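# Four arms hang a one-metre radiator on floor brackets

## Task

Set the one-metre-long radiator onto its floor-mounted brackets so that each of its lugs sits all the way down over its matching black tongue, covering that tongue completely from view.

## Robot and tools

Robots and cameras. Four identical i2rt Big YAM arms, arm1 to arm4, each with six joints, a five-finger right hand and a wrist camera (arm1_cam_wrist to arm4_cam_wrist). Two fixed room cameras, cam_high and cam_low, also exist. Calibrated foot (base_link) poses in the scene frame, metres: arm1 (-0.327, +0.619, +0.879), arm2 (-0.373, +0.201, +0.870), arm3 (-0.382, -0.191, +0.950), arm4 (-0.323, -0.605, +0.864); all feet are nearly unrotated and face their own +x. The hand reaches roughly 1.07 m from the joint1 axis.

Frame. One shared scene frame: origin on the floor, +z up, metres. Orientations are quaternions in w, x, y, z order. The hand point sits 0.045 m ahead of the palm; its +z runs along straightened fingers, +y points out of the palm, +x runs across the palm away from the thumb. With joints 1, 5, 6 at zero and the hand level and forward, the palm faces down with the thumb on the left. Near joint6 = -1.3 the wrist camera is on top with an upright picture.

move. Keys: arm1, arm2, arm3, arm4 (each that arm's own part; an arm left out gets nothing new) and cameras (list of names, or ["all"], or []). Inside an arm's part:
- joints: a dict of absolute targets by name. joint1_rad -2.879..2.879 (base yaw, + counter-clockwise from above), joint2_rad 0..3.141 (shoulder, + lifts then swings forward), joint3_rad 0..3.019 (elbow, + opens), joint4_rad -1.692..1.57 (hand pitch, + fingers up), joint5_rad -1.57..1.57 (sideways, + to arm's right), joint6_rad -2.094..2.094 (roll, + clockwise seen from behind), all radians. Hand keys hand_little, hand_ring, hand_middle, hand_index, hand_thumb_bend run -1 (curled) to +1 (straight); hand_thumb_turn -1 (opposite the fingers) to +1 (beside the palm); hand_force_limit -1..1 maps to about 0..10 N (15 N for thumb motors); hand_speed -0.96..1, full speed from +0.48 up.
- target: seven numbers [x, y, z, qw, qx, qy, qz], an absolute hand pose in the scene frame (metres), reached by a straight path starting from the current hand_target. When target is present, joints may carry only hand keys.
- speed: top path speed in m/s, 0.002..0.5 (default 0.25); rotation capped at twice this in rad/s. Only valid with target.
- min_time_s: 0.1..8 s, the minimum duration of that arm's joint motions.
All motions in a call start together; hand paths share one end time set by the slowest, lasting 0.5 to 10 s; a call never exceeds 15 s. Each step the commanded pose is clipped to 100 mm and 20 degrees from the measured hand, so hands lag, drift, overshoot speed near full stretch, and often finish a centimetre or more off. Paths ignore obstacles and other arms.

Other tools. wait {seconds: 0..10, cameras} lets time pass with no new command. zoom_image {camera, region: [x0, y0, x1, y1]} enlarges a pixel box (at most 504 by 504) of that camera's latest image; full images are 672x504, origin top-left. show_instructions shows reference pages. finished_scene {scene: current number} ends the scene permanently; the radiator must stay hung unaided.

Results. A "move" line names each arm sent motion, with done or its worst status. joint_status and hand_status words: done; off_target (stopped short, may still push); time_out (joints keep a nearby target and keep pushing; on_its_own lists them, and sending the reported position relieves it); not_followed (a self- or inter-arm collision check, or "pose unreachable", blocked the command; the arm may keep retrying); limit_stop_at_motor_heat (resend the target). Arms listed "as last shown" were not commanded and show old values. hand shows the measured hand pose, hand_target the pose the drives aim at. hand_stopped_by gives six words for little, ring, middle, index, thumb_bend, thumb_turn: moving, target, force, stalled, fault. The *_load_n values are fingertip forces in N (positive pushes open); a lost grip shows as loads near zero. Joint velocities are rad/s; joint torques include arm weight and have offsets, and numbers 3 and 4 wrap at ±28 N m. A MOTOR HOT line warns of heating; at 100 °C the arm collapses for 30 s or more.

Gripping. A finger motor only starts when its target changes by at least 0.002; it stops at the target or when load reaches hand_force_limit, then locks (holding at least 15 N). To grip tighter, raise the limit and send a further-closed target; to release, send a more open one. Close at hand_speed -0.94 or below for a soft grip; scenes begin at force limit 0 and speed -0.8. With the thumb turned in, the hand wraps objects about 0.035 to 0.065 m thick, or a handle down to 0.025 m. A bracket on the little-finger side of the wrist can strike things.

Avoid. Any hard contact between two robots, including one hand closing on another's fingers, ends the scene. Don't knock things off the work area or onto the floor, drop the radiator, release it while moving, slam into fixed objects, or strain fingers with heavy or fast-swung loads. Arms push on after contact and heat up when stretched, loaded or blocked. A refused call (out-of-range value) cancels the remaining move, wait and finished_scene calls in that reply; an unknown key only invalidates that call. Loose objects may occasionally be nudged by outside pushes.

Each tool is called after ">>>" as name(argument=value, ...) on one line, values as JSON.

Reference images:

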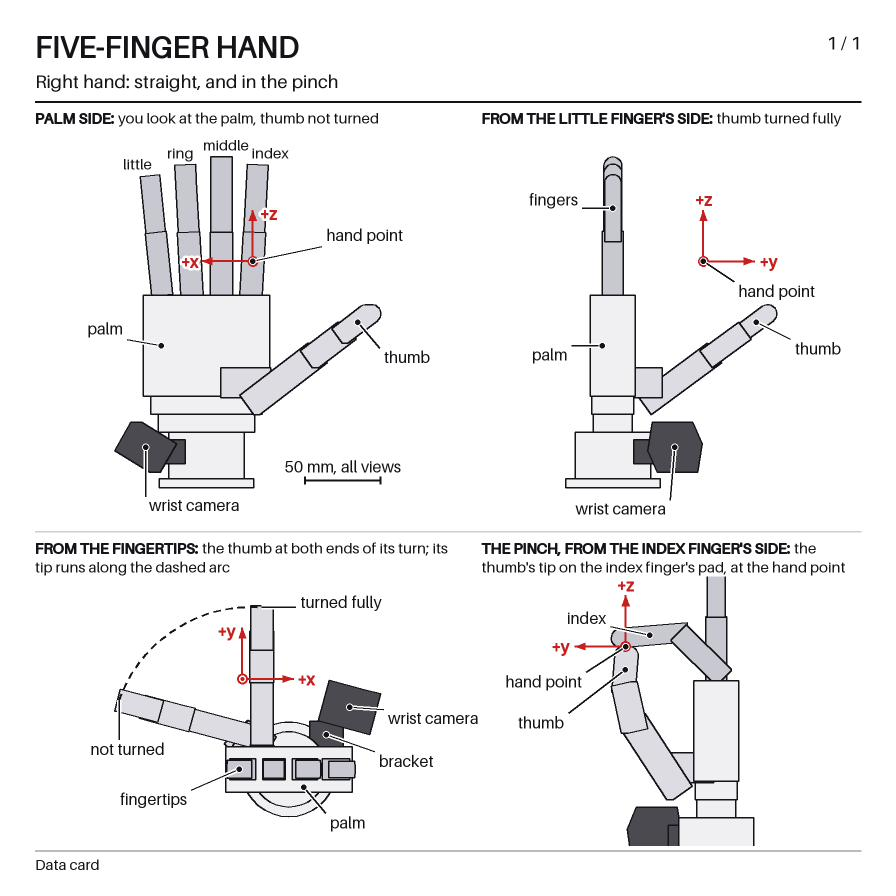

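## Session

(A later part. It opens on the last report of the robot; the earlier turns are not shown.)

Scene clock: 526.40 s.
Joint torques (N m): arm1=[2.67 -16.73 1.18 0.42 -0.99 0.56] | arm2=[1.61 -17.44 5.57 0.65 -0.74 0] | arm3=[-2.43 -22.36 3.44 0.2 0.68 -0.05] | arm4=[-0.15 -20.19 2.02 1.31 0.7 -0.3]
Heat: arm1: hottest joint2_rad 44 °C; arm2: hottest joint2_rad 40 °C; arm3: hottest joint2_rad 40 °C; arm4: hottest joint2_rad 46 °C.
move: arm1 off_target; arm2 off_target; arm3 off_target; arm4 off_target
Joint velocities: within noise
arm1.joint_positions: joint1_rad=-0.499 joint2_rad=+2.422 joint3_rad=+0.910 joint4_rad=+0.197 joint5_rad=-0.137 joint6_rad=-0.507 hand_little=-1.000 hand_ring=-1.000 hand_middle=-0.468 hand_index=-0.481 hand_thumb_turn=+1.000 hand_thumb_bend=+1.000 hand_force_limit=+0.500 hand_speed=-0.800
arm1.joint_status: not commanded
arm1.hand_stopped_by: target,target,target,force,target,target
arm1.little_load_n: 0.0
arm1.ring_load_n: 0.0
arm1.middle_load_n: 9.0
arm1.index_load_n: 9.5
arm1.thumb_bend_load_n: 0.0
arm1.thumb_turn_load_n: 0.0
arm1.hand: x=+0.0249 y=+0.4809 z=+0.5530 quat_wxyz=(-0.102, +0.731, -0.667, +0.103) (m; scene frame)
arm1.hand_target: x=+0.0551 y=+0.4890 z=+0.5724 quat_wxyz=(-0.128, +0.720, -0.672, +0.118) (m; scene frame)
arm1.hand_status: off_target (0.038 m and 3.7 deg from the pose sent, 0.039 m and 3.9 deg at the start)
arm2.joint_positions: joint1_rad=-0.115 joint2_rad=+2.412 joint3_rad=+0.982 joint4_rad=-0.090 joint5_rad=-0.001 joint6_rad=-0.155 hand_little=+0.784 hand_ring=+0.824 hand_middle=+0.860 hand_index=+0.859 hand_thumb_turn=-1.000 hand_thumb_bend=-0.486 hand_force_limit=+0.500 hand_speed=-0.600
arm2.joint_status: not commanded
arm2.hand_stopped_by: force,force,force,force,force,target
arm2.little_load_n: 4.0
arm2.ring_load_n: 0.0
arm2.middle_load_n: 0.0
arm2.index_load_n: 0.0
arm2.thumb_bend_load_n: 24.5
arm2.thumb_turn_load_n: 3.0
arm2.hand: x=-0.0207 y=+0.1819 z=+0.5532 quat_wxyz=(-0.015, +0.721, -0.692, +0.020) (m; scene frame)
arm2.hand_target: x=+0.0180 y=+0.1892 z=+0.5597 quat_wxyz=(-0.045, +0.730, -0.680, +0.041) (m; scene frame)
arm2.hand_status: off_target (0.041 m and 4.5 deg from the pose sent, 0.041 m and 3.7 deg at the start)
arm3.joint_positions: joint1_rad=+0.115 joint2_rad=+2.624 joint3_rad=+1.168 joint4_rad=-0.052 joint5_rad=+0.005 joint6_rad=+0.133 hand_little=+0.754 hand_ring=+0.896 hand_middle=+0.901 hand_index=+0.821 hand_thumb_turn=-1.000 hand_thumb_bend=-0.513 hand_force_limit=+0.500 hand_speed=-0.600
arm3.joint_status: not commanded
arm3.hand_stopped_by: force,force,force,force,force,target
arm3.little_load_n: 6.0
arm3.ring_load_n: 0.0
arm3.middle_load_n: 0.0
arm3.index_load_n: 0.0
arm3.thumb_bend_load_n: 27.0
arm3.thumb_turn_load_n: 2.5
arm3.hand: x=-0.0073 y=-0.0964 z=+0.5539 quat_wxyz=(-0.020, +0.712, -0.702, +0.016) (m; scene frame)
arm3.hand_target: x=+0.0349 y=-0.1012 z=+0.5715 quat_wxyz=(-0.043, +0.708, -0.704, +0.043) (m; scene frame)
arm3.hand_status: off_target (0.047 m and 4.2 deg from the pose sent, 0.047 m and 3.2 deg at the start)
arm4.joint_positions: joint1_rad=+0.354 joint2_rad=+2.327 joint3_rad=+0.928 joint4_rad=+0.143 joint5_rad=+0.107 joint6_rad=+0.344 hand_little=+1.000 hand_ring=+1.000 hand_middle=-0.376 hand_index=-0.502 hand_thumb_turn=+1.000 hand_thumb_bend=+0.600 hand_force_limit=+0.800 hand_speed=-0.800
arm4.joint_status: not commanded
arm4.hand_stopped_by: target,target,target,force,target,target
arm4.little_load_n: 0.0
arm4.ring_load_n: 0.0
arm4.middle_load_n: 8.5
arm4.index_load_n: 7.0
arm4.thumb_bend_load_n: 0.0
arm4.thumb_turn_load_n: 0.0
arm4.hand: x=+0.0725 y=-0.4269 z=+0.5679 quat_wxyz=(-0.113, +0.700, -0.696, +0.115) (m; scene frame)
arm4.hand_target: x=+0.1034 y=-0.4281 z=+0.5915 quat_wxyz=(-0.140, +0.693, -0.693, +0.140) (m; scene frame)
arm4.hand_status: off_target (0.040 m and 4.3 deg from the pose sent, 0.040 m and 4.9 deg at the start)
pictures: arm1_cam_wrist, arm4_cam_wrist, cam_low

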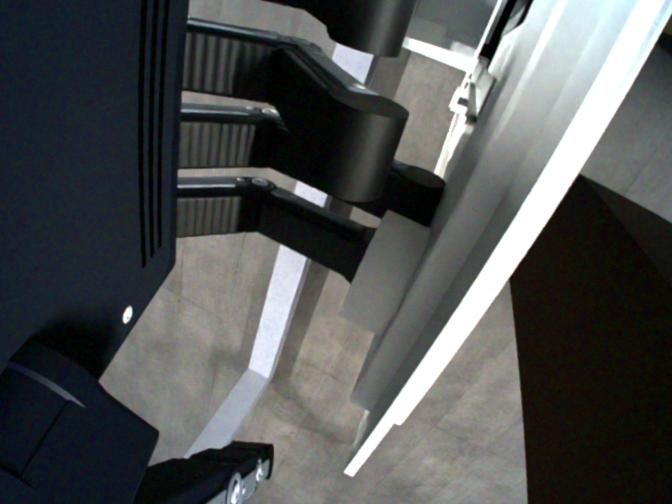

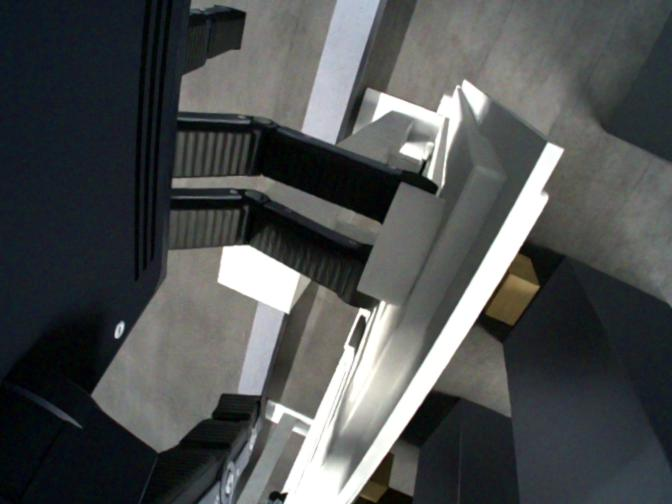

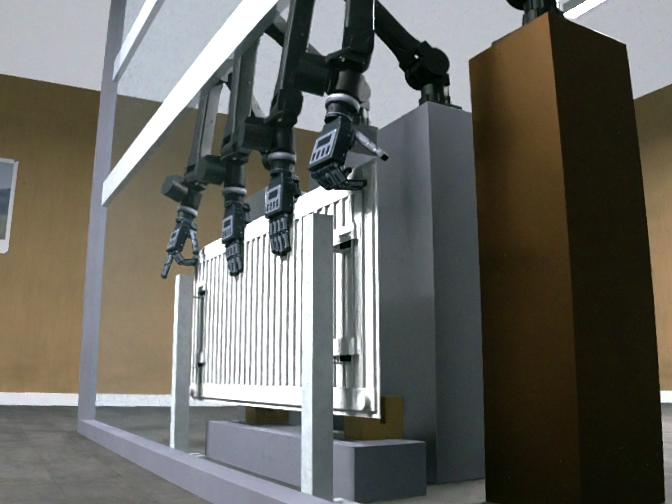

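>>> zoom_image(camera="cam_low", region=[330, 335, 370, 375])

>>> zoom_image(camera="cam_low", region=[330, 220, 370, 260])

>>> wait(seconds=0.2, cameras=["cam_high", "cam_low", "arm2_cam_wrist", "arm3_cam_wrist"])

>>> zoom_image(camera="cam_high", region=[290, 300, 340, 380])

>>> zoom_image(camera="cam_high", region=[425, 260, 475, 340])

Scaled by 12.600 from the camera's 672x504 image, which has a finer 960x720 frame.

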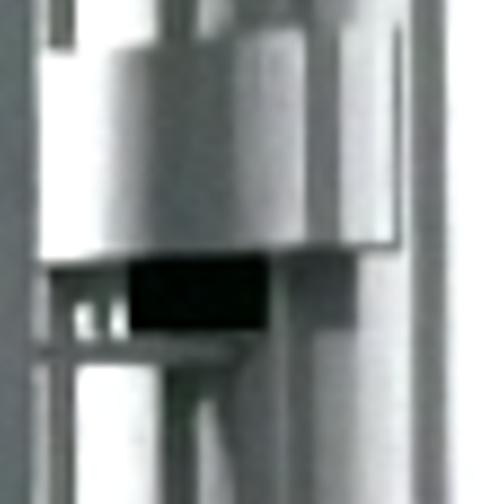

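Scaled by 12.600 from the camera's 672x504 image, which has a finer 960x720 frame.

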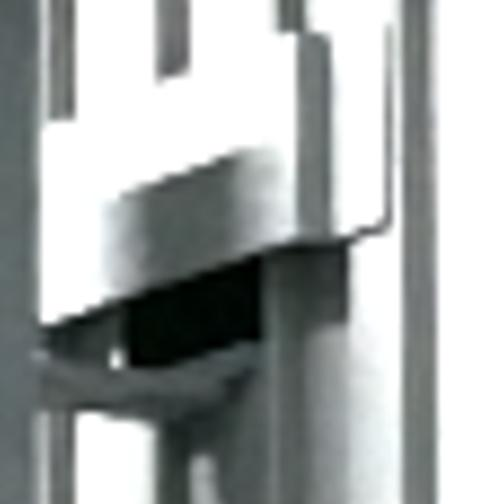

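Scene clock: 530.33 s.
Joint torques (N m): arm1=[2.49 -16.91 1.26 0.43 -0.99 0.57] | arm2=[1.49 -17.61 5.53 0.62 -0.74 0.01] | arm3=[-2.43 -22.36 3.44 0.21 0.68 -0.05] | arm4=[-0.15 -20.25 2.06 1.43 0.71 -0.3]
Heat: arm1: hottest joint2_rad 44 °C; arm2: hottest joint2_rad 40 °C; arm3: hottest joint2_rad 40 °C; arm4: hottest joint2_rad 46 °C.
Joint velocities: within noise
arm1.joint_positions: joint1_rad=-0.499 joint2_rad=+2.422 joint3_rad=+0.910 joint4_rad=+0.197 joint5_rad=-0.137 joint6_rad=-0.507 hand_little=-1.000 hand_ring=-1.000 hand_middle=-0.468 hand_index=-0.481 hand_thumb_turn=+1.000 hand_thumb_bend=+1.000 hand_force_limit=+0.500 hand_speed=-0.800
arm1.joint_status: not commanded
arm1.hand_stopped_by: target,target,target,force,target,target
arm1.little_load_n: 0.0
arm1.ring_load_n: 0.0
arm1.middle_load_n: 9.0
arm1.index_load_n: 9.5
arm1.thumb_bend_load_n: -0.5
arm1.thumb_turn_load_n: 0.0
arm1.hand: x=+0.0249 y=+0.4809 z=+0.5530 quat_wxyz=(-0.102, +0.731, -0.667, +0.103) (m; scene frame)
arm1.hand_target: x=+0.0551 y=+0.4890 z=+0.5724 quat_wxyz=(-0.128, +0.720, -0.672, +0.118) (m; scene frame)
arm1.hand_status: off_target (0.038 m and 3.7 deg from the pose sent, 0.039 m and 3.9 deg at the start)
arm2.joint_positions: joint1_rad=-0.115 joint2_rad=+2.412 joint3_rad=+0.982 joint4_rad=-0.090 joint5_rad=-0.001 joint6_rad=-0.155 hand_little=+0.784 hand_ring=+0.824 hand_middle=+0.860 hand_index=+0.859 hand_thumb_turn=-1.000 hand_thumb_bend=-0.486 hand_force_limit=+0.500 hand_speed=-0.600
arm2.joint_status: not commanded
arm2.hand_stopped_by: force,force,force,force,force,target
arm2.little_load_n: 4.0
arm2.ring_load_n: 0.0
arm2.middle_load_n: 0.0
arm2.index_load_n: 0.0
arm2.thumb_bend_load_n: 24.5
arm2.thumb_turn_load_n: 3.0
arm2.hand: x=-0.0207 y=+0.1819 z=+0.5532 quat_wxyz=(-0.015, +0.722, -0.692, +0.020) (m; scene frame)
arm2.hand_target: x=+0.0180 y=+0.1891 z=+0.5597 quat_wxyz=(-0.045, +0.730, -0.680, +0.041) (m; scene frame)
arm2.hand_status: off_target (0.041 m and 4.4 deg from the pose sent, 0.041 m and 3.7 deg at the start)
arm3.joint_positions: joint1_rad=+0.115 joint2_rad=+2.624 joint3_rad=+1.168 joint4_rad=-0.052 joint5_rad=+0.005 joint6_rad=+0.133 hand_little=+0.754 hand_ring=+0.896 hand_middle=+0.901 hand_index=+0.821 hand_thumb_turn=-1.000 hand_thumb_bend=-0.513 hand_force_limit=+0.500 hand_speed=-0.600
arm3.joint_status: not commanded
arm3.hand_stopped_by: force,force,force,force,force,target
arm3.little_load_n: 6.0
arm3.ring_load_n: 0.0
arm3.middle_load_n: 0.0
arm3.index_load_n: -0.5
arm3.thumb_bend_load_n: 27.0
arm3.thumb_turn_load_n: 2.5
arm3.hand: x=-0.0073 y=-0.0964 z=+0.5539 quat_wxyz=(-0.020, +0.712, -0.702, +0.016) (m; scene frame)
arm3.hand_target: x=+0.0349 y=-0.1012 z=+0.5715 quat_wxyz=(-0.043, +0.708, -0.704, +0.043) (m; scene frame)
arm3.hand_status: off_target (0.047 m and 4.2 deg from the pose sent, 0.047 m and 3.2 deg at the start)
arm4.joint_positions: joint1_rad=+0.354 joint2_rad=+2.327 joint3_rad=+0.928 joint4_rad=+0.143 joint5_rad=+0.107 joint6_rad=+0.344 hand_little=+1.000 hand_ring=+1.000 hand_middle=-0.376 hand_index=-0.502 hand_thumb_turn=+1.000 hand_thumb_bend=+0.600 hand_force_limit=+0.800 hand_speed=-0.800
arm4.joint_status: not commanded
arm4.hand_stopped_by: target,target,target,force,target,target
arm4.little_load_n: 0.0
arm4.ring_load_n: 0.0
arm4.middle_load_n: 8.5
arm4.index_load_n: 7.0
arm4.thumb_bend_load_n: 0.0
arm4.thumb_turn_load_n: 0.0
arm4.hand: x=+0.0725 y=-0.4269 z=+0.5679 quat_wxyz=(-0.113, +0.700, -0.696, +0.115) (m; scene frame)
arm4.hand_target: x=+0.1034 y=-0.4281 z=+0.5915 quat_wxyz=(-0.140, +0.693, -0.693, +0.140) (m; scene frame)
arm4.hand_status: off_target (0.040 m and 4.3 deg from the pose sent, 0.040 m and 4.9 deg at the start)
wait: 0.20 s; at rest from the start
pictures: arm2_cam_wrist, arm3_cam_wrist, cam_high, cam_low

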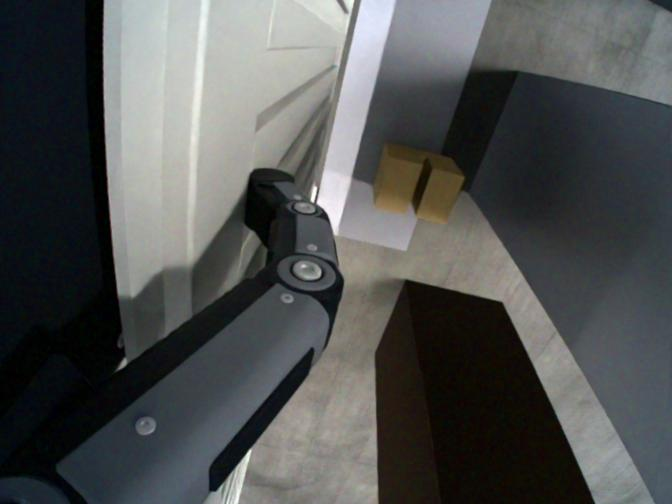

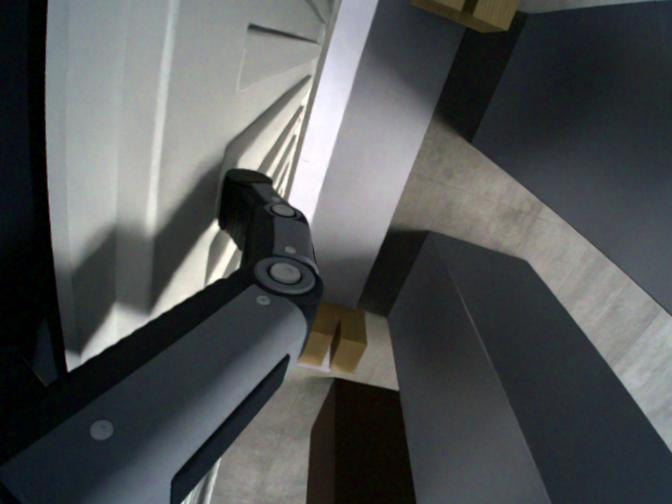

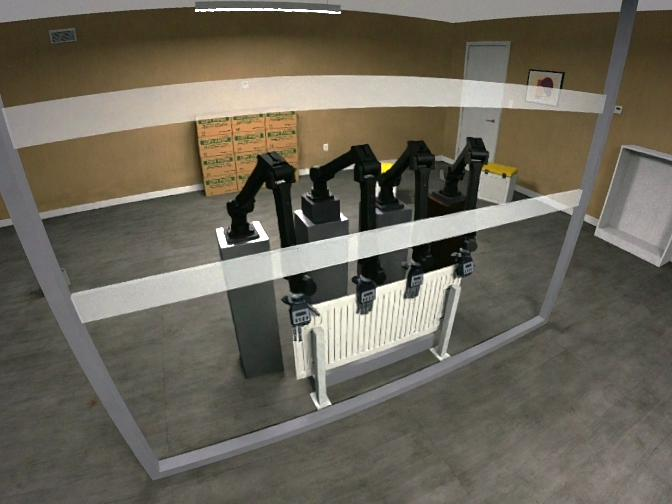

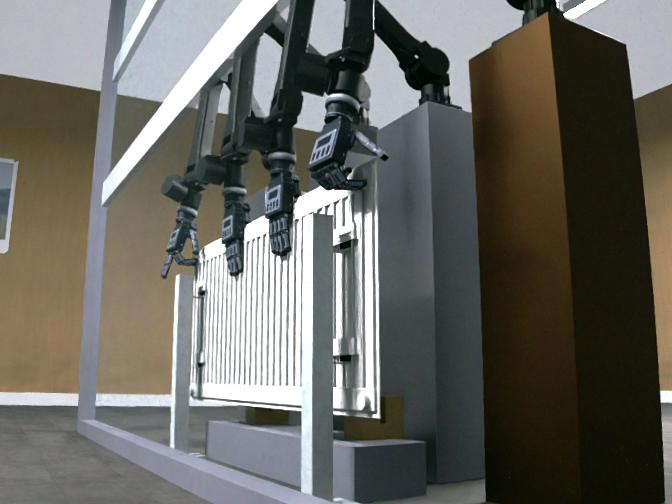

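Scaled by 6.300 from the camera's 672x504 image, which has a finer 960x720 frame.

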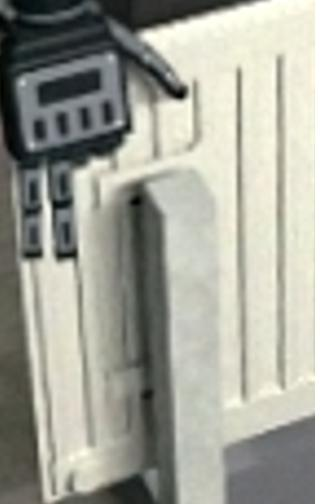

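Scaled by 6.300 from the camera's 672x504 image, which has a finer 960x720 frame.

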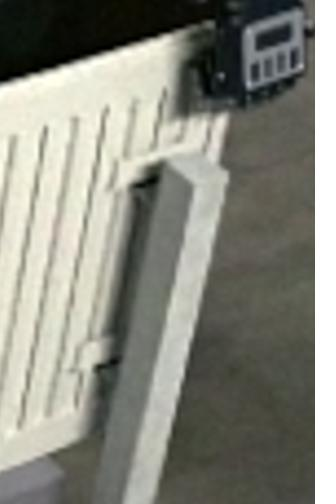

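>>> move(cameras=["arm1_cam_wrist", "arm4_cam_wrist"])

>>> zoom_image(camera="arm1_cam_wrist", region=[450, 0, 520, 70])

>>> zoom_image(camera="arm4_cam_wrist", region=[320, 300, 390, 370])

Scene clock: 531.23 s.
Joint torques (N m): arm1=[2.49 -16.91 1.24 0.42 -0.98 0.57] | arm2=[1.32 -17.55 5.55 0.77 -0.74 -0.01] | arm3=[-2.49 -22.36 3.44 0.21 0.68 -0.05] | arm4=[-0.21 -20.37 2.13 1.35 0.71 -0.28]
Heat: arm1: hottest joint2_rad 44 °C; arm2: hottest joint2_rad 40 °C; arm3: hottest joint2_rad 40 °C; arm4: hottest joint2_rad 46 °C.
Joint velocities: within noise
arm1.joint_positions: joint1_rad=-0.499 joint2_rad=+2.422 joint3_rad=+0.910 joint4_rad=+0.197 joint5_rad=-0.137 joint6_rad=-0.507 hand_little=-1.000 hand_ring=-1.000 hand_middle=-0.468 hand_index=-0.481 hand_thumb_turn=+1.000 hand_thumb_bend=+1.000 hand_force_limit=+0.500 hand_speed=-0.800
arm1.joint_status: not commanded
arm1.hand_stopped_by: target,target,target,force,target,target
arm1.little_load_n: 0.0
arm1.ring_load_n: 0.0
arm1.middle_load_n: 9.0
arm1.index_load_n: 9.5
arm1.thumb_bend_load_n: 0.0
arm1.thumb_turn_load_n: 0.0
arm1.hand: x=+0.0249 y=+0.4809 z=+0.5530 quat_wxyz=(-0.102, +0.731, -0.667, +0.103) (m; scene frame)
arm1.hand_target: x=+0.0551 y=+0.4890 z=+0.5724 quat_wxyz=(-0.128, +0.720, -0.672, +0.118) (m; scene frame)
arm1.hand_status: off_target (0.038 m and 3.7 deg from the pose sent, 0.039 m and 3.9 deg at the start)
arm2.joint_positions: joint1_rad=-0.115 joint2_rad=+2.412 joint3_rad=+0.982 joint4_rad=-0.090 joint5_rad=-0.001 joint6_rad=-0.155 hand_little=+0.784 hand_ring=+0.824 hand_middle=+0.860 hand_index=+0.859 hand_thumb_turn=-1.000 hand_thumb_bend=-0.486 hand_force_limit=+0.500 hand_speed=-0.600
arm2.joint_status: not commanded
arm2.hand_stopped_by: force,force,force,force,force,target
arm2.little_load_n: 4.0
arm2.ring_load_n: 0.0
arm2.middle_load_n: 0.0
arm2.index_load_n: 0.0
arm2.thumb_bend_load_n: 24.5
arm2.thumb_turn_load_n: 3.0
arm2.hand: x=-0.0207 y=+0.1819 z=+0.5532 quat_wxyz=(-0.015, +0.722, -0.692, +0.020) (m; scene frame)
arm2.hand_target: x=+0.0180 y=+0.1891 z=+0.5597 quat_wxyz=(-0.045, +0.730, -0.680, +0.041) (m; scene frame)
arm2.hand_status: off_target (0.041 m and 4.4 deg from the pose sent, 0.041 m and 3.7 deg at the start)
arm3.joint_positions: joint1_rad=+0.115 joint2_rad=+2.624 joint3_rad=+1.168 joint4_rad=-0.052 joint5_rad=+0.005 joint6_rad=+0.133 hand_little=+0.754 hand_ring=+0.896 hand_middle=+0.901 hand_index=+0.821 hand_thumb_turn=-1.000 hand_thumb_bend=-0.513 hand_force_limit=+0.500 hand_speed=-0.600
arm3.joint_status: not commanded
arm3.hand_stopped_by: force,force,force,force,force,target
arm3.little_load_n: 6.0
arm3.ring_load_n: 0.0
arm3.middle_load_n: 0.0
arm3.index_load_n: 0.0
arm3.thumb_bend_load_n: 27.0
arm3.thumb_turn_load_n: 2.5
arm3.hand: x=-0.0073 y=-0.0964 z=+0.5539 quat_wxyz=(-0.020, +0.712, -0.702, +0.016) (m; scene frame)
arm3.hand_target: x=+0.0349 y=-0.1012 z=+0.5715 quat_wxyz=(-0.043, +0.708, -0.704, +0.043) (m; scene frame)
arm3.hand_status: off_target (0.047 m and 4.2 deg from the pose sent, 0.047 m and 3.2 deg at the start)
arm4.joint_positions: joint1_rad=+0.354 joint2_rad=+2.327 joint3_rad=+0.928 joint4_rad=+0.143 joint5_rad=+0.107 joint6_rad=+0.344 hand_little=+1.000 hand_ring=+1.000 hand_middle=-0.376 hand_index=-0.502 hand_thumb_turn=+1.000 hand_thumb_bend=+0.600 hand_force_limit=+0.800 hand_speed=-0.800
arm4.joint_status: not commanded
arm4.hand_stopped_by: target,target,target,force,target,target
arm4.little_load_n: 0.0
arm4.ring_load_n: 0.0
arm4.middle_load_n: 8.5
arm4.index_load_n: 7.0
arm4.thumb_bend_load_n: 0.0
arm4.thumb_turn_load_n: 0.0
arm4.hand: x=+0.0725 y=-0.4269 z=+0.5679 quat_wxyz=(-0.113, +0.700, -0.696, +0.115) (m; scene frame)
arm4.hand_target: x=+0.1034 y=-0.4281 z=+0.5915 quat_wxyz=(-0.140, +0.693, -0.693, +0.140) (m; scene frame)
arm4.hand_status: off_target (0.040 m and 4.3 deg from the pose sent, 0.040 m and 4.9 deg at the start)
pictures: arm1_cam_wrist, arm4_cam_wrist

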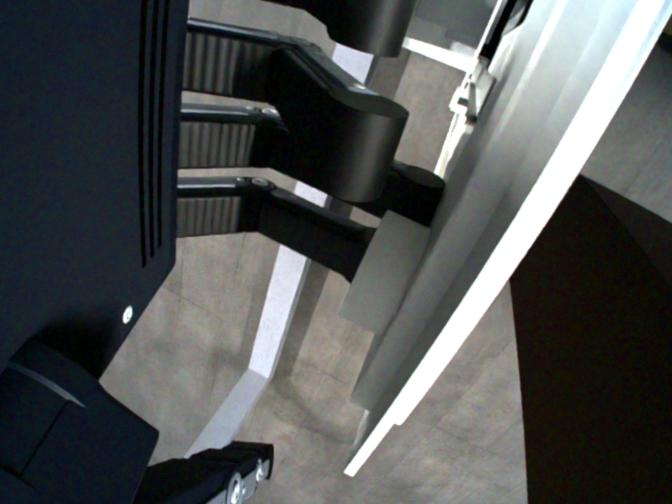

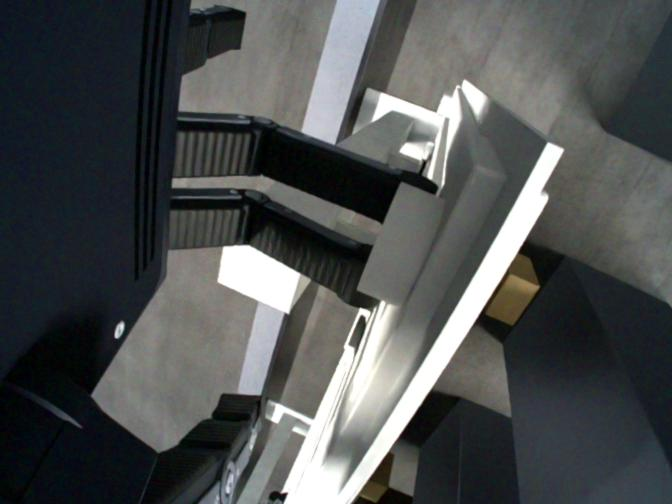

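Scaled by 7.200 from the camera's 672x504 image, which has a finer 960x720 frame.

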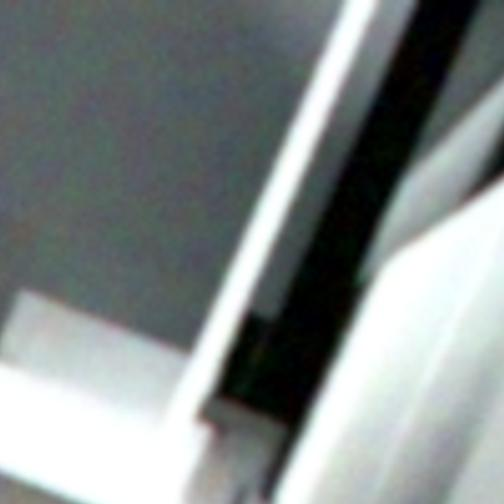

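Scaled by 7.200 from the camera's 672x504 image, which has a finer 960x720 frame.

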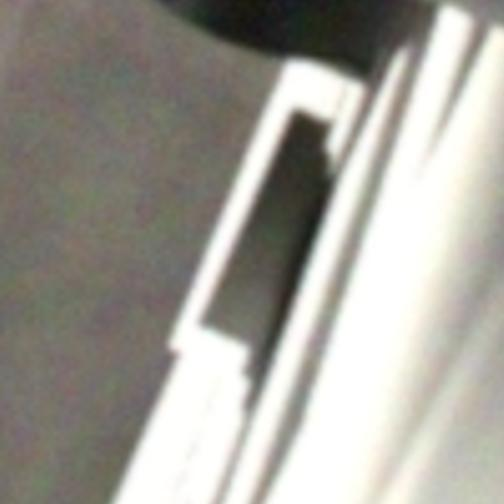

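>>> move(arm1={"target": [0.054, 0.489, 0.593, -0.1268, 0.7190, -0.6730, 0.1187], "speed": 0.03}, arm2={"target": [0.0190, 0.189, 0.577, -0.0530, 0.7295, -0.6801, 0.0494], "speed": 0.03}, arm3={"target": [0.036, -0.101, 0.591, -0.0530, 0.7071, -0.7033, 0.0525], "speed": 0.03}, arm4={"target": [0.100, -0.428, 0.614, -0.1400, 0.6931, -0.6931, 0.1400], "speed": 0.03}, cameras=["cam_low", "arm4_cam_wrist", "arm1_cam_wrist"])

>>> zoom_image(camera="cam_low", region=[310, 190, 390, 290])

>>> zoom_image(camera="cam_low", region=[310, 290, 390, 390])

>>> zoom_image(camera="cam_low", region=[190, 260, 230, 310])

>>> zoom_image(camera="cam_low", region=[190, 325, 230, 375])

>>> zoom_image(camera="arm1_cam_wrist", region=[450, 0, 520, 70])

Scene clock: 533.97 s.
Joint torques (N m): arm1=[2.37 -20.48 -0.49 -0.28 -1.2 0.54] | arm2=[1.38 -21.89 2.36 1.11 -0.92 0.12] | arm3=[-2.26 -26.7 0.13 0.57 0.82 -0.03] | arm4=[-0.67 -24.82 0.5 0.1 0.68 -0.3]
Heat: arm1: hottest joint2_rad 44 °C; arm2: hottest joint2_rad 40 °C; arm3: hottest joint2_rad 40 °C; arm4: hottest joint2_rad 46 °C.
move: arm1 off_target; arm2 off_target; arm3 off_target; arm4 off_target
Joint velocities: within noise
arm1.joint_positions: joint1_rad=-0.499 joint2_rad=+2.421 joint3_rad=+0.905 joint4_rad=+0.191 joint5_rad=-0.131 joint6_rad=-0.507 hand_little=-1.000 hand_ring=-1.000 hand_middle=-0.468 hand_index=-0.481 hand_thumb_turn=+1.000 hand_thumb_bend=+1.000 hand_force_limit=+0.500 hand_speed=-0.800
arm1.joint_status: not commanded
arm1.hand_stopped_by: target,target,target,force,target,target
arm1.little_load_n: 0.0
arm1.ring_load_n: 0.0
arm1.middle_load_n: 12.0
arm1.index_load_n: 11.0
arm1.thumb_bend_load_n: 0.0
arm1.thumb_turn_load_n: 0.0
arm1.hand: x=+0.0204 y=+0.4819 z=+0.5532 quat_wxyz=(-0.099, +0.731, -0.668, +0.099) (m; scene frame)
arm1.hand_target: x=+0.0523 y=+0.4889 z=+0.5891 quat_wxyz=(-0.128, +0.720, -0.672, +0.118) (m; scene frame)
arm1.hand_status: off_target (0.053 m and 4.2 deg from the pose sent, 0.050 m and 3.7 deg at the start)
arm2.joint_positions: joint1_rad=-0.115 joint2_rad=+2.411 joint3_rad=+0.978 joint4_rad=-0.090 joint5_rad=-0.001 joint6_rad=-0.168 hand_little=+0.784 hand_ring=+0.824 hand_middle=+0.860 hand_index=+0.859 hand_thumb_turn=-1.000 hand_thumb_bend=-0.486 hand_force_limit=+0.500 hand_speed=-0.600
arm2.joint_status: not commanded
arm2.hand_stopped_by: force,force,force,force,force,target
arm2.little_load_n: 5.0
arm2.ring_load_n: 2.5
arm2.middle_load_n: 0.0
arm2.index_load_n: 0.0
arm2.thumb_bend_load_n: 23.5
arm2.thumb_turn_load_n: 3.5
arm2.hand: x=-0.0236 y=+0.1813 z=+0.5535 quat_wxyz=(-0.014, +0.726, -0.687, +0.019) (m; scene frame)
arm2.hand_target: x=+0.0178 y=+0.1890 z=+0.5769 quat_wxyz=(-0.053, +0.730, -0.680, +0.049) (m; scene frame)
arm2.hand_status: off_target (0.049 m and 5.7 deg from the pose sent, 0.047 m and 5.7 deg at the start)
arm3.joint_positions: joint1_rad=+0.115 joint2_rad=+2.623 joint3_rad=+1.154 joint4_rad=-0.032 joint5_rad=+0.005 joint6_rad=+0.133 hand_little=+0.754 hand_ring=+0.896 hand_middle=+0.901 hand_index=+0.821 hand_thumb_turn=-1.000 hand_thumb_bend=-0.513 hand_force_limit=+0.500 hand_speed=-0.600
arm3.joint_status: not commanded
arm3.hand_stopped_by: force,force,force,force,force,target
arm3.little_load_n: 5.5
arm3.ring_load_n: 0.0
arm3.middle_load_n: 0.0
arm3.index_load_n: 0.5
arm3.thumb_bend_load_n: 27.0
arm3.thumb_turn_load_n: 2.5
arm3.hand: x=-0.0106 y=-0.0969 z=+0.5534 quat_wxyz=(-0.023, +0.712, -0.702, +0.018) (m; scene frame)
arm3.hand_target: x=+0.0343 y=-0.1009 z=+0.5886 quat_wxyz=(-0.052, +0.707, -0.704, +0.053) (m; scene frame)
arm3.hand_status: off_target (0.060 m and 5.3 deg from the pose sent, 0.057 m and 5.7 deg at the start)
arm4.joint_positions: joint1_rad=+0.357 joint2_rad=+2.322 joint3_rad=+0.917 joint4_rad=+0.146 joint5_rad=+0.110 joint6_rad=+0.349 hand_little=+1.000 hand_ring=+1.000 hand_middle=-0.376 hand_index=-0.502 hand_thumb_turn=+1.000 hand_thumb_bend=+0.600 hand_force_limit=+0.800 hand_speed=-0.800
arm4.joint_status: not commanded
arm4.hand_stopped_by: target,target,target,force,target,target
arm4.little_load_n: 0.0
arm4.ring_load_n: 0.0
arm4.middle_load_n: 14.5
arm4.index_load_n: 12.0
arm4.thumb_bend_load_n: 0.0
arm4.thumb_turn_load_n: 0.0
arm4.hand: x=+0.0680 y=-0.4277 z=+0.5688 quat_wxyz=(-0.111, +0.699, -0.697, +0.115) (m; scene frame)
arm4.hand_target: x=+0.0990 y=-0.4279 z=+0.6099 quat_wxyz=(-0.140, +0.693, -0.693, +0.140) (m; scene frame)
arm4.hand_status: off_target (0.055 m and 4.5 deg from the pose sent, 0.054 m and 4.3 deg at the start)
pictures: arm1_cam_wrist, arm4_cam_wrist, cam_low

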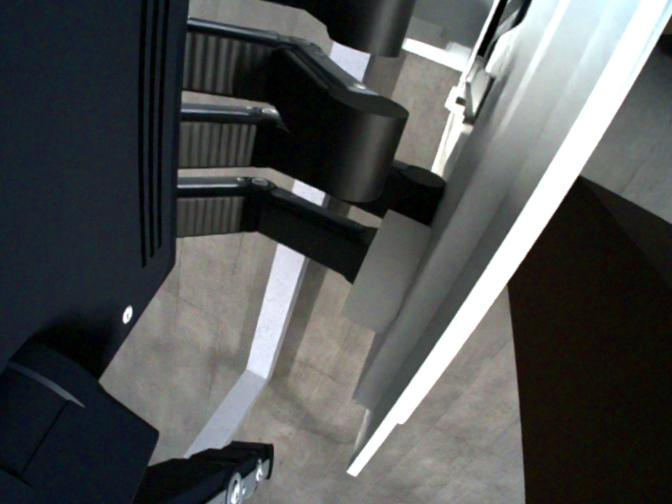

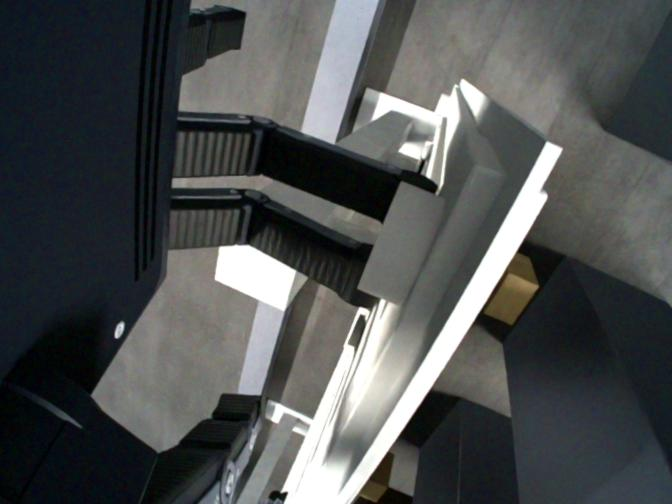

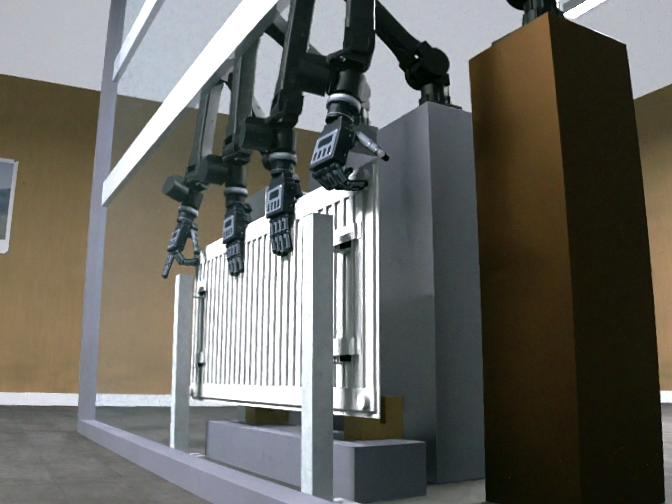

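Scaled by 5.040 from the camera's 672x504 image, which has a finer 960x720 frame.

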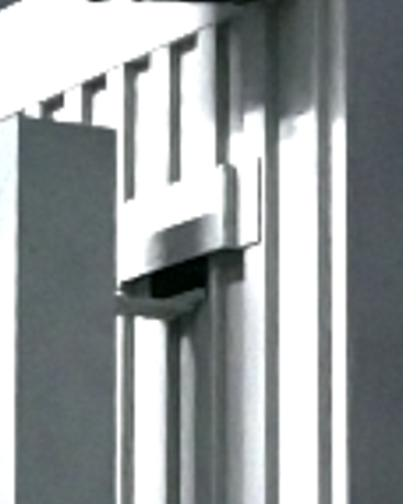

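Scaled by 5.040 from the camera's 672x504 image, which has a finer 960x720 frame.

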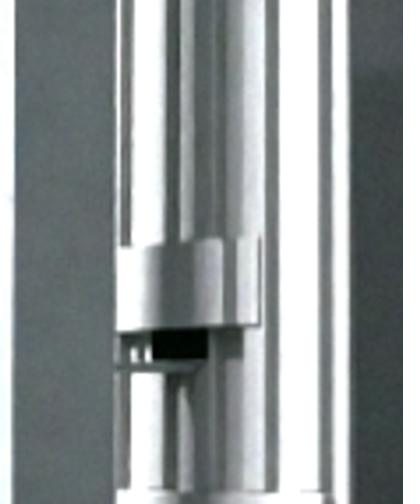

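Scaled by 10.080 from the camera's 672x504 image, which has a finer 960x720 frame.

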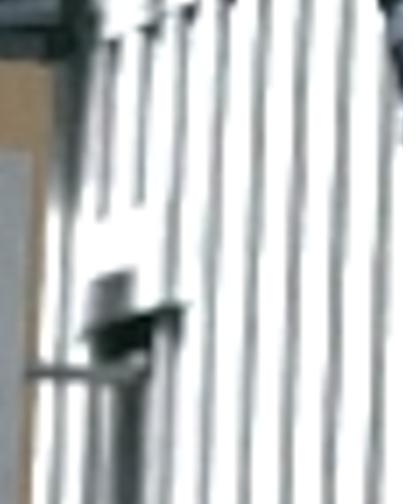

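Scaled by 10.080 from the camera's 672x504 image, which has a finer 960x720 frame.

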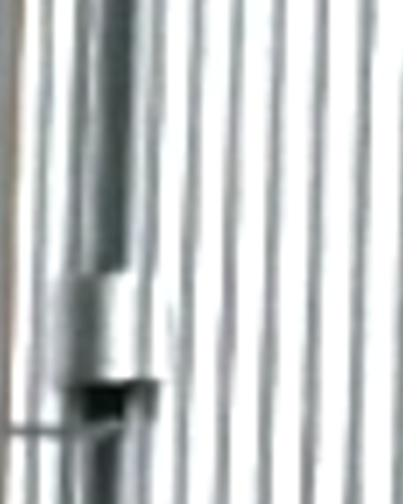

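Scaled by 7.200 from the camera's 672x504 image, which has a finer 960x720 frame.

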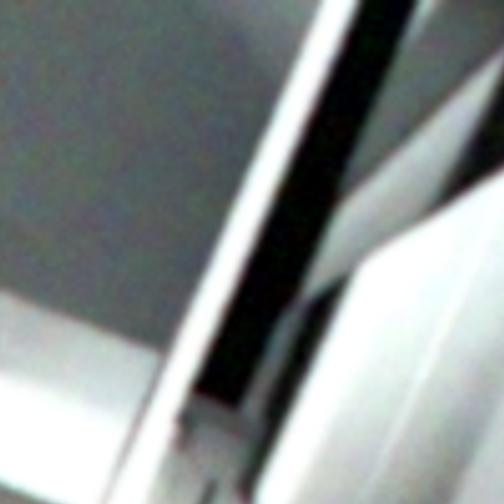

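>>> move(arm1={"target": [0.056, 0.489, 0.571, -0.1268, 0.7190, -0.6730, 0.1187], "speed": 0.03}, arm2={"target": [0.0200, 0.189, 0.556, -0.0530, 0.7295, -0.6801, 0.0494], "speed": 0.03}, arm3={"target": [0.037, -0.101, 0.569, -0.0530, 0.7071, -0.7033, 0.0525], "speed": 0.03}, arm4={"target": [0.102, -0.428, 0.590, -0.1400, 0.6931, -0.6931, 0.1400], "speed": 0.03}, cameras=["cam_low", "arm4_cam_wrist", "arm1_cam_wrist"])

>>> zoom_image(camera="cam_low", region=[310, 190, 390, 290])

>>> zoom_image(camera="cam_low", region=[190, 260, 230, 310])

>>> zoom_image(camera="arm1_cam_wrist", region=[450, 0, 520, 70])

Scene clock: 535.87 s.
Joint torques (N m): arm1=[2.49 -16.62 1.36 0.69 -1.1 0.58] | arm2=[1.08 -17.73 4.71 1.95 -0.89 0.1] | arm3=[-2.37 -22.24 3.02 1.11 0.83 -0.08] | arm4=[0.15 -20.07 2.73 0.84 0.6 -0.28]
Heat: arm1: hottest joint2_rad 44 °C; arm2: hottest joint2_rad 41 °C; arm3: hottest joint2_rad 40 °C; arm4: hottest joint2_rad 46 °C.
move: arm1 off_target; arm2 off_target; arm3 off_target; arm4 off_target
Joint velocities: within noise
arm1.joint_positions: joint1_rad=-0.499 joint2_rad=+2.423 joint3_rad=+0.911 joint4_rad=+0.191 joint5_rad=-0.133 joint6_rad=-0.507 hand_little=-1.000 hand_ring=-1.000 hand_middle=-0.469 hand_index=-0.482 hand_thumb_turn=+1.000 hand_thumb_bend=+1.000 hand_force_limit=+0.500 hand_speed=-0.800
arm1.joint_status: not commanded
arm1.hand_stopped_by: target,target,target,force,target,target
arm1.little_load_n: 0.0
arm1.ring_load_n: 0.0
arm1.middle_load_n: 8.0
arm1.index_load_n: 8.5
arm1.thumb_bend_load_n: 0.0
arm1.thumb_turn_load_n: 0.0
arm1.hand: x=+0.0234 y=+0.4809 z=+0.5527 quat_wxyz=(-0.100, +0.731, -0.667, +0.101) (m; scene frame)
arm1.hand_target: x=+0.0549 y=+0.4889 z=+0.5707 quat_wxyz=(-0.128, +0.720, -0.672, +0.117) (m; scene frame)
arm1.hand_status: off_target (0.038 m and 4.0 deg from the pose sent, 0.040 m and 4.2 deg at the start)
arm2.joint_positions: joint1_rad=-0.115 joint2_rad=+2.411 joint3_rad=+0.978 joint4_rad=-0.085 joint5_rad=-0.002 joint6_rad=-0.168 hand_little=+0.784 hand_ring=+0.824 hand_middle=+0.860 hand_index=+0.859 hand_thumb_turn=-1.000 hand_thumb_bend=-0.486 hand_force_limit=+0.500 hand_speed=-0.600
arm2.joint_status: not commanded
arm2.hand_stopped_by: force,force,force,force,force,target
arm2.little_load_n: 2.0
arm2.ring_load_n: 0.0
arm2.middle_load_n: 0.0
arm2.index_load_n: 0.0
arm2.thumb_bend_load_n: 25.0
arm2.thumb_turn_load_n: 4.0
arm2.hand: x=-0.0223 y=+0.1813 z=+0.5531 quat_wxyz=(-0.016, +0.726, -0.687, +0.021) (m; scene frame)
arm2.hand_target: x=+0.0192 y=+0.1889 z=+0.5584 quat_wxyz=(-0.053, +0.730, -0.680, +0.049) (m; scene frame)
arm2.hand_status: off_target (0.043 m and 5.4 deg from the pose sent, 0.044 m and 5.7 deg at the start)
arm3.joint_positions: joint1_rad=+0.115 joint2_rad=+2.623 joint3_rad=+1.155 joint4_rad=-0.029 joint5_rad=+0.005 joint6_rad=+0.136 hand_little=+0.754 hand_ring=+0.896 hand_middle=+0.901 hand_index=+0.821 hand_thumb_turn=-1.000 hand_thumb_bend=-0.513 hand_force_limit=+0.500 hand_speed=-0.600
arm3.joint_status: not commanded
arm3.hand_stopped_by: force,force,force,force,force,target
arm3.little_load_n: 1.5
arm3.ring_load_n: 0.0
arm3.middle_load_n: 0.0
arm3.index_load_n: 0.0
arm3.thumb_bend_load_n: 29.0
arm3.thumb_turn_load_n: 2.5
arm3.hand: x=-0.0087 y=-0.0964 z=+0.5533 quat_wxyz=(-0.024, +0.711, -0.702, +0.019) (m; scene frame)
arm3.hand_target: x=+0.0359 y=-0.1011 z=+0.5700 quat_wxyz=(-0.052, +0.707, -0.703, +0.053) (m; scene frame)
arm3.hand_status: off_target (0.049 m and 5.1 deg from the pose sent, 0.050 m and 5.3 deg at the start)
arm4.joint_positions: joint1_rad=+0.357 joint2_rad=+2.324 joint3_rad=+0.917 joint4_rad=+0.159 joint5_rad=+0.112 joint6_rad=+0.349 hand_little=+1.000 hand_ring=+1.000 hand_middle=-0.376 hand_index=-0.502 hand_thumb_turn=+1.000 hand_thumb_bend=+0.600 hand_force_limit=+0.800 hand_speed=-0.800
arm4.joint_status: not commanded
arm4.hand_stopped_by: target,target,target,force,target,target
arm4.little_load_n: 0.0
arm4.ring_load_n: 0.0
arm4.middle_load_n: 11.0
arm4.index_load_n: 9.0
arm4.thumb_bend_load_n: 0.0
arm4.thumb_turn_load_n: 0.0
arm4.hand: x=+0.0705 y=-0.4270 z=+0.5683 quat_wxyz=(-0.116, +0.698, -0.696, +0.118) (m; scene frame)
arm4.hand_target: x=+0.1014 y=-0.4283 z=+0.5897 quat_wxyz=(-0.139, +0.693, -0.693, +0.140) (m; scene frame)
arm4.hand_status: off_target (0.038 m and 3.8 deg from the pose sent, 0.040 m and 4.5 deg at the start)
pictures: arm1_cam_wrist, arm4_cam_wrist, cam_low

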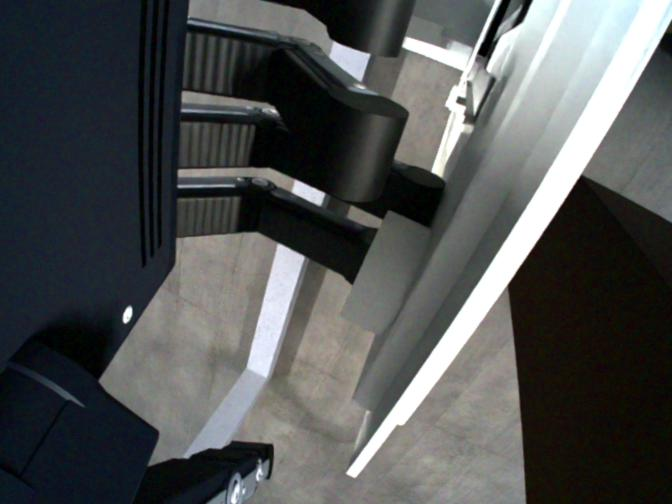

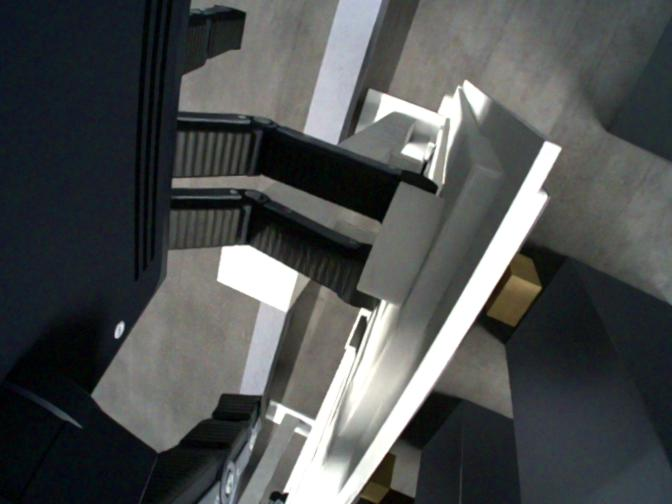

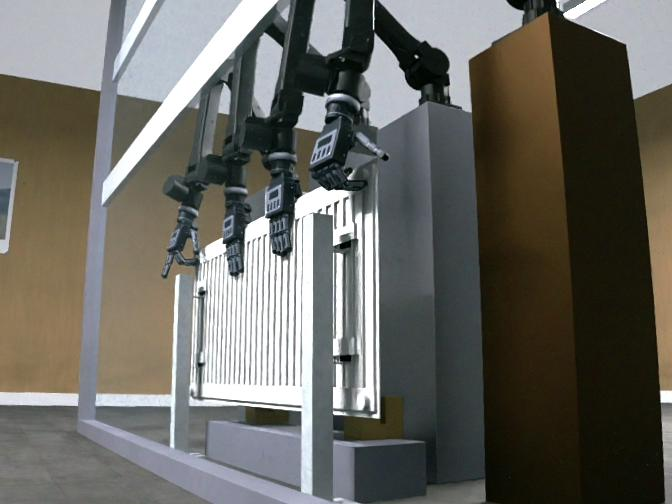

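Scaled by 5.040 from the camera's 672x504 image, which has a finer 960x720 frame.

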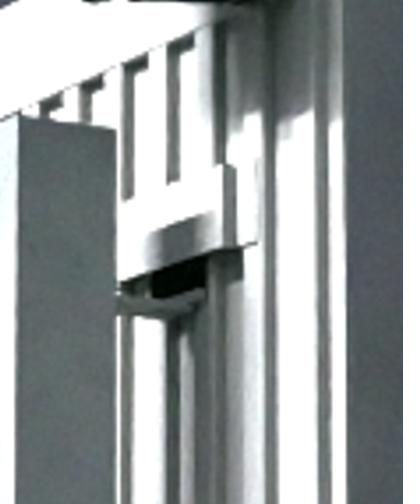

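Scaled by 10.080 from the camera's 672x504 image, which has a finer 960x720 frame.

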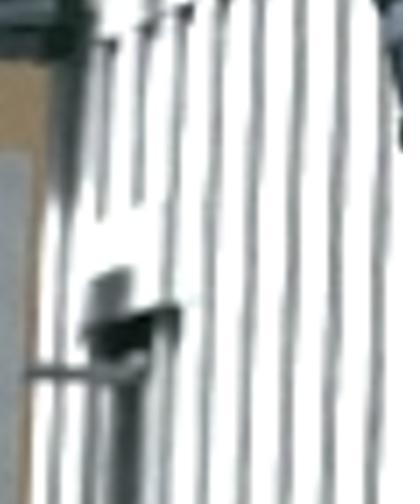

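Scaled by 7.200 from the camera's 672x504 image, which has a finer 960x720 frame.

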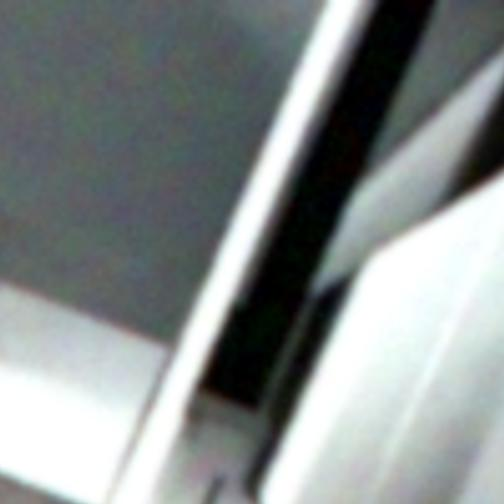

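>>> zoom_image(camera="arm4_cam_wrist", region=[330, 290, 390, 350])

>>> zoom_image(camera="arm4_cam_wrist", region=[240, 280, 400, 504])

Scaled by 8.400 from the camera's 672x504 image, which has a finer 960x720 frame.

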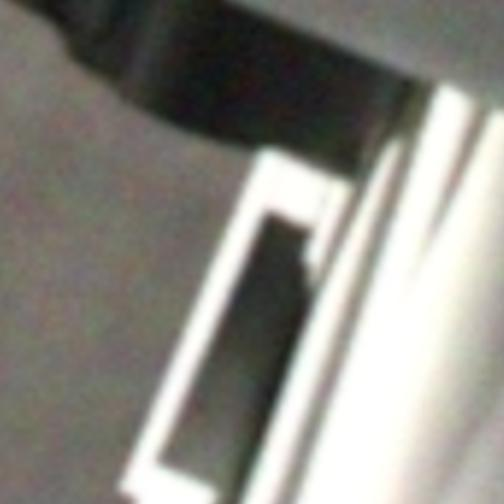

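Scaled by 2.250 from the camera's 672x504 image, which has a finer 960x720 frame.

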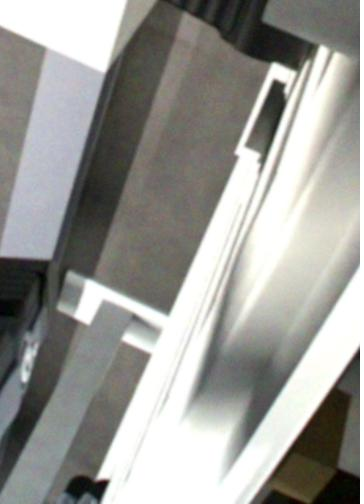

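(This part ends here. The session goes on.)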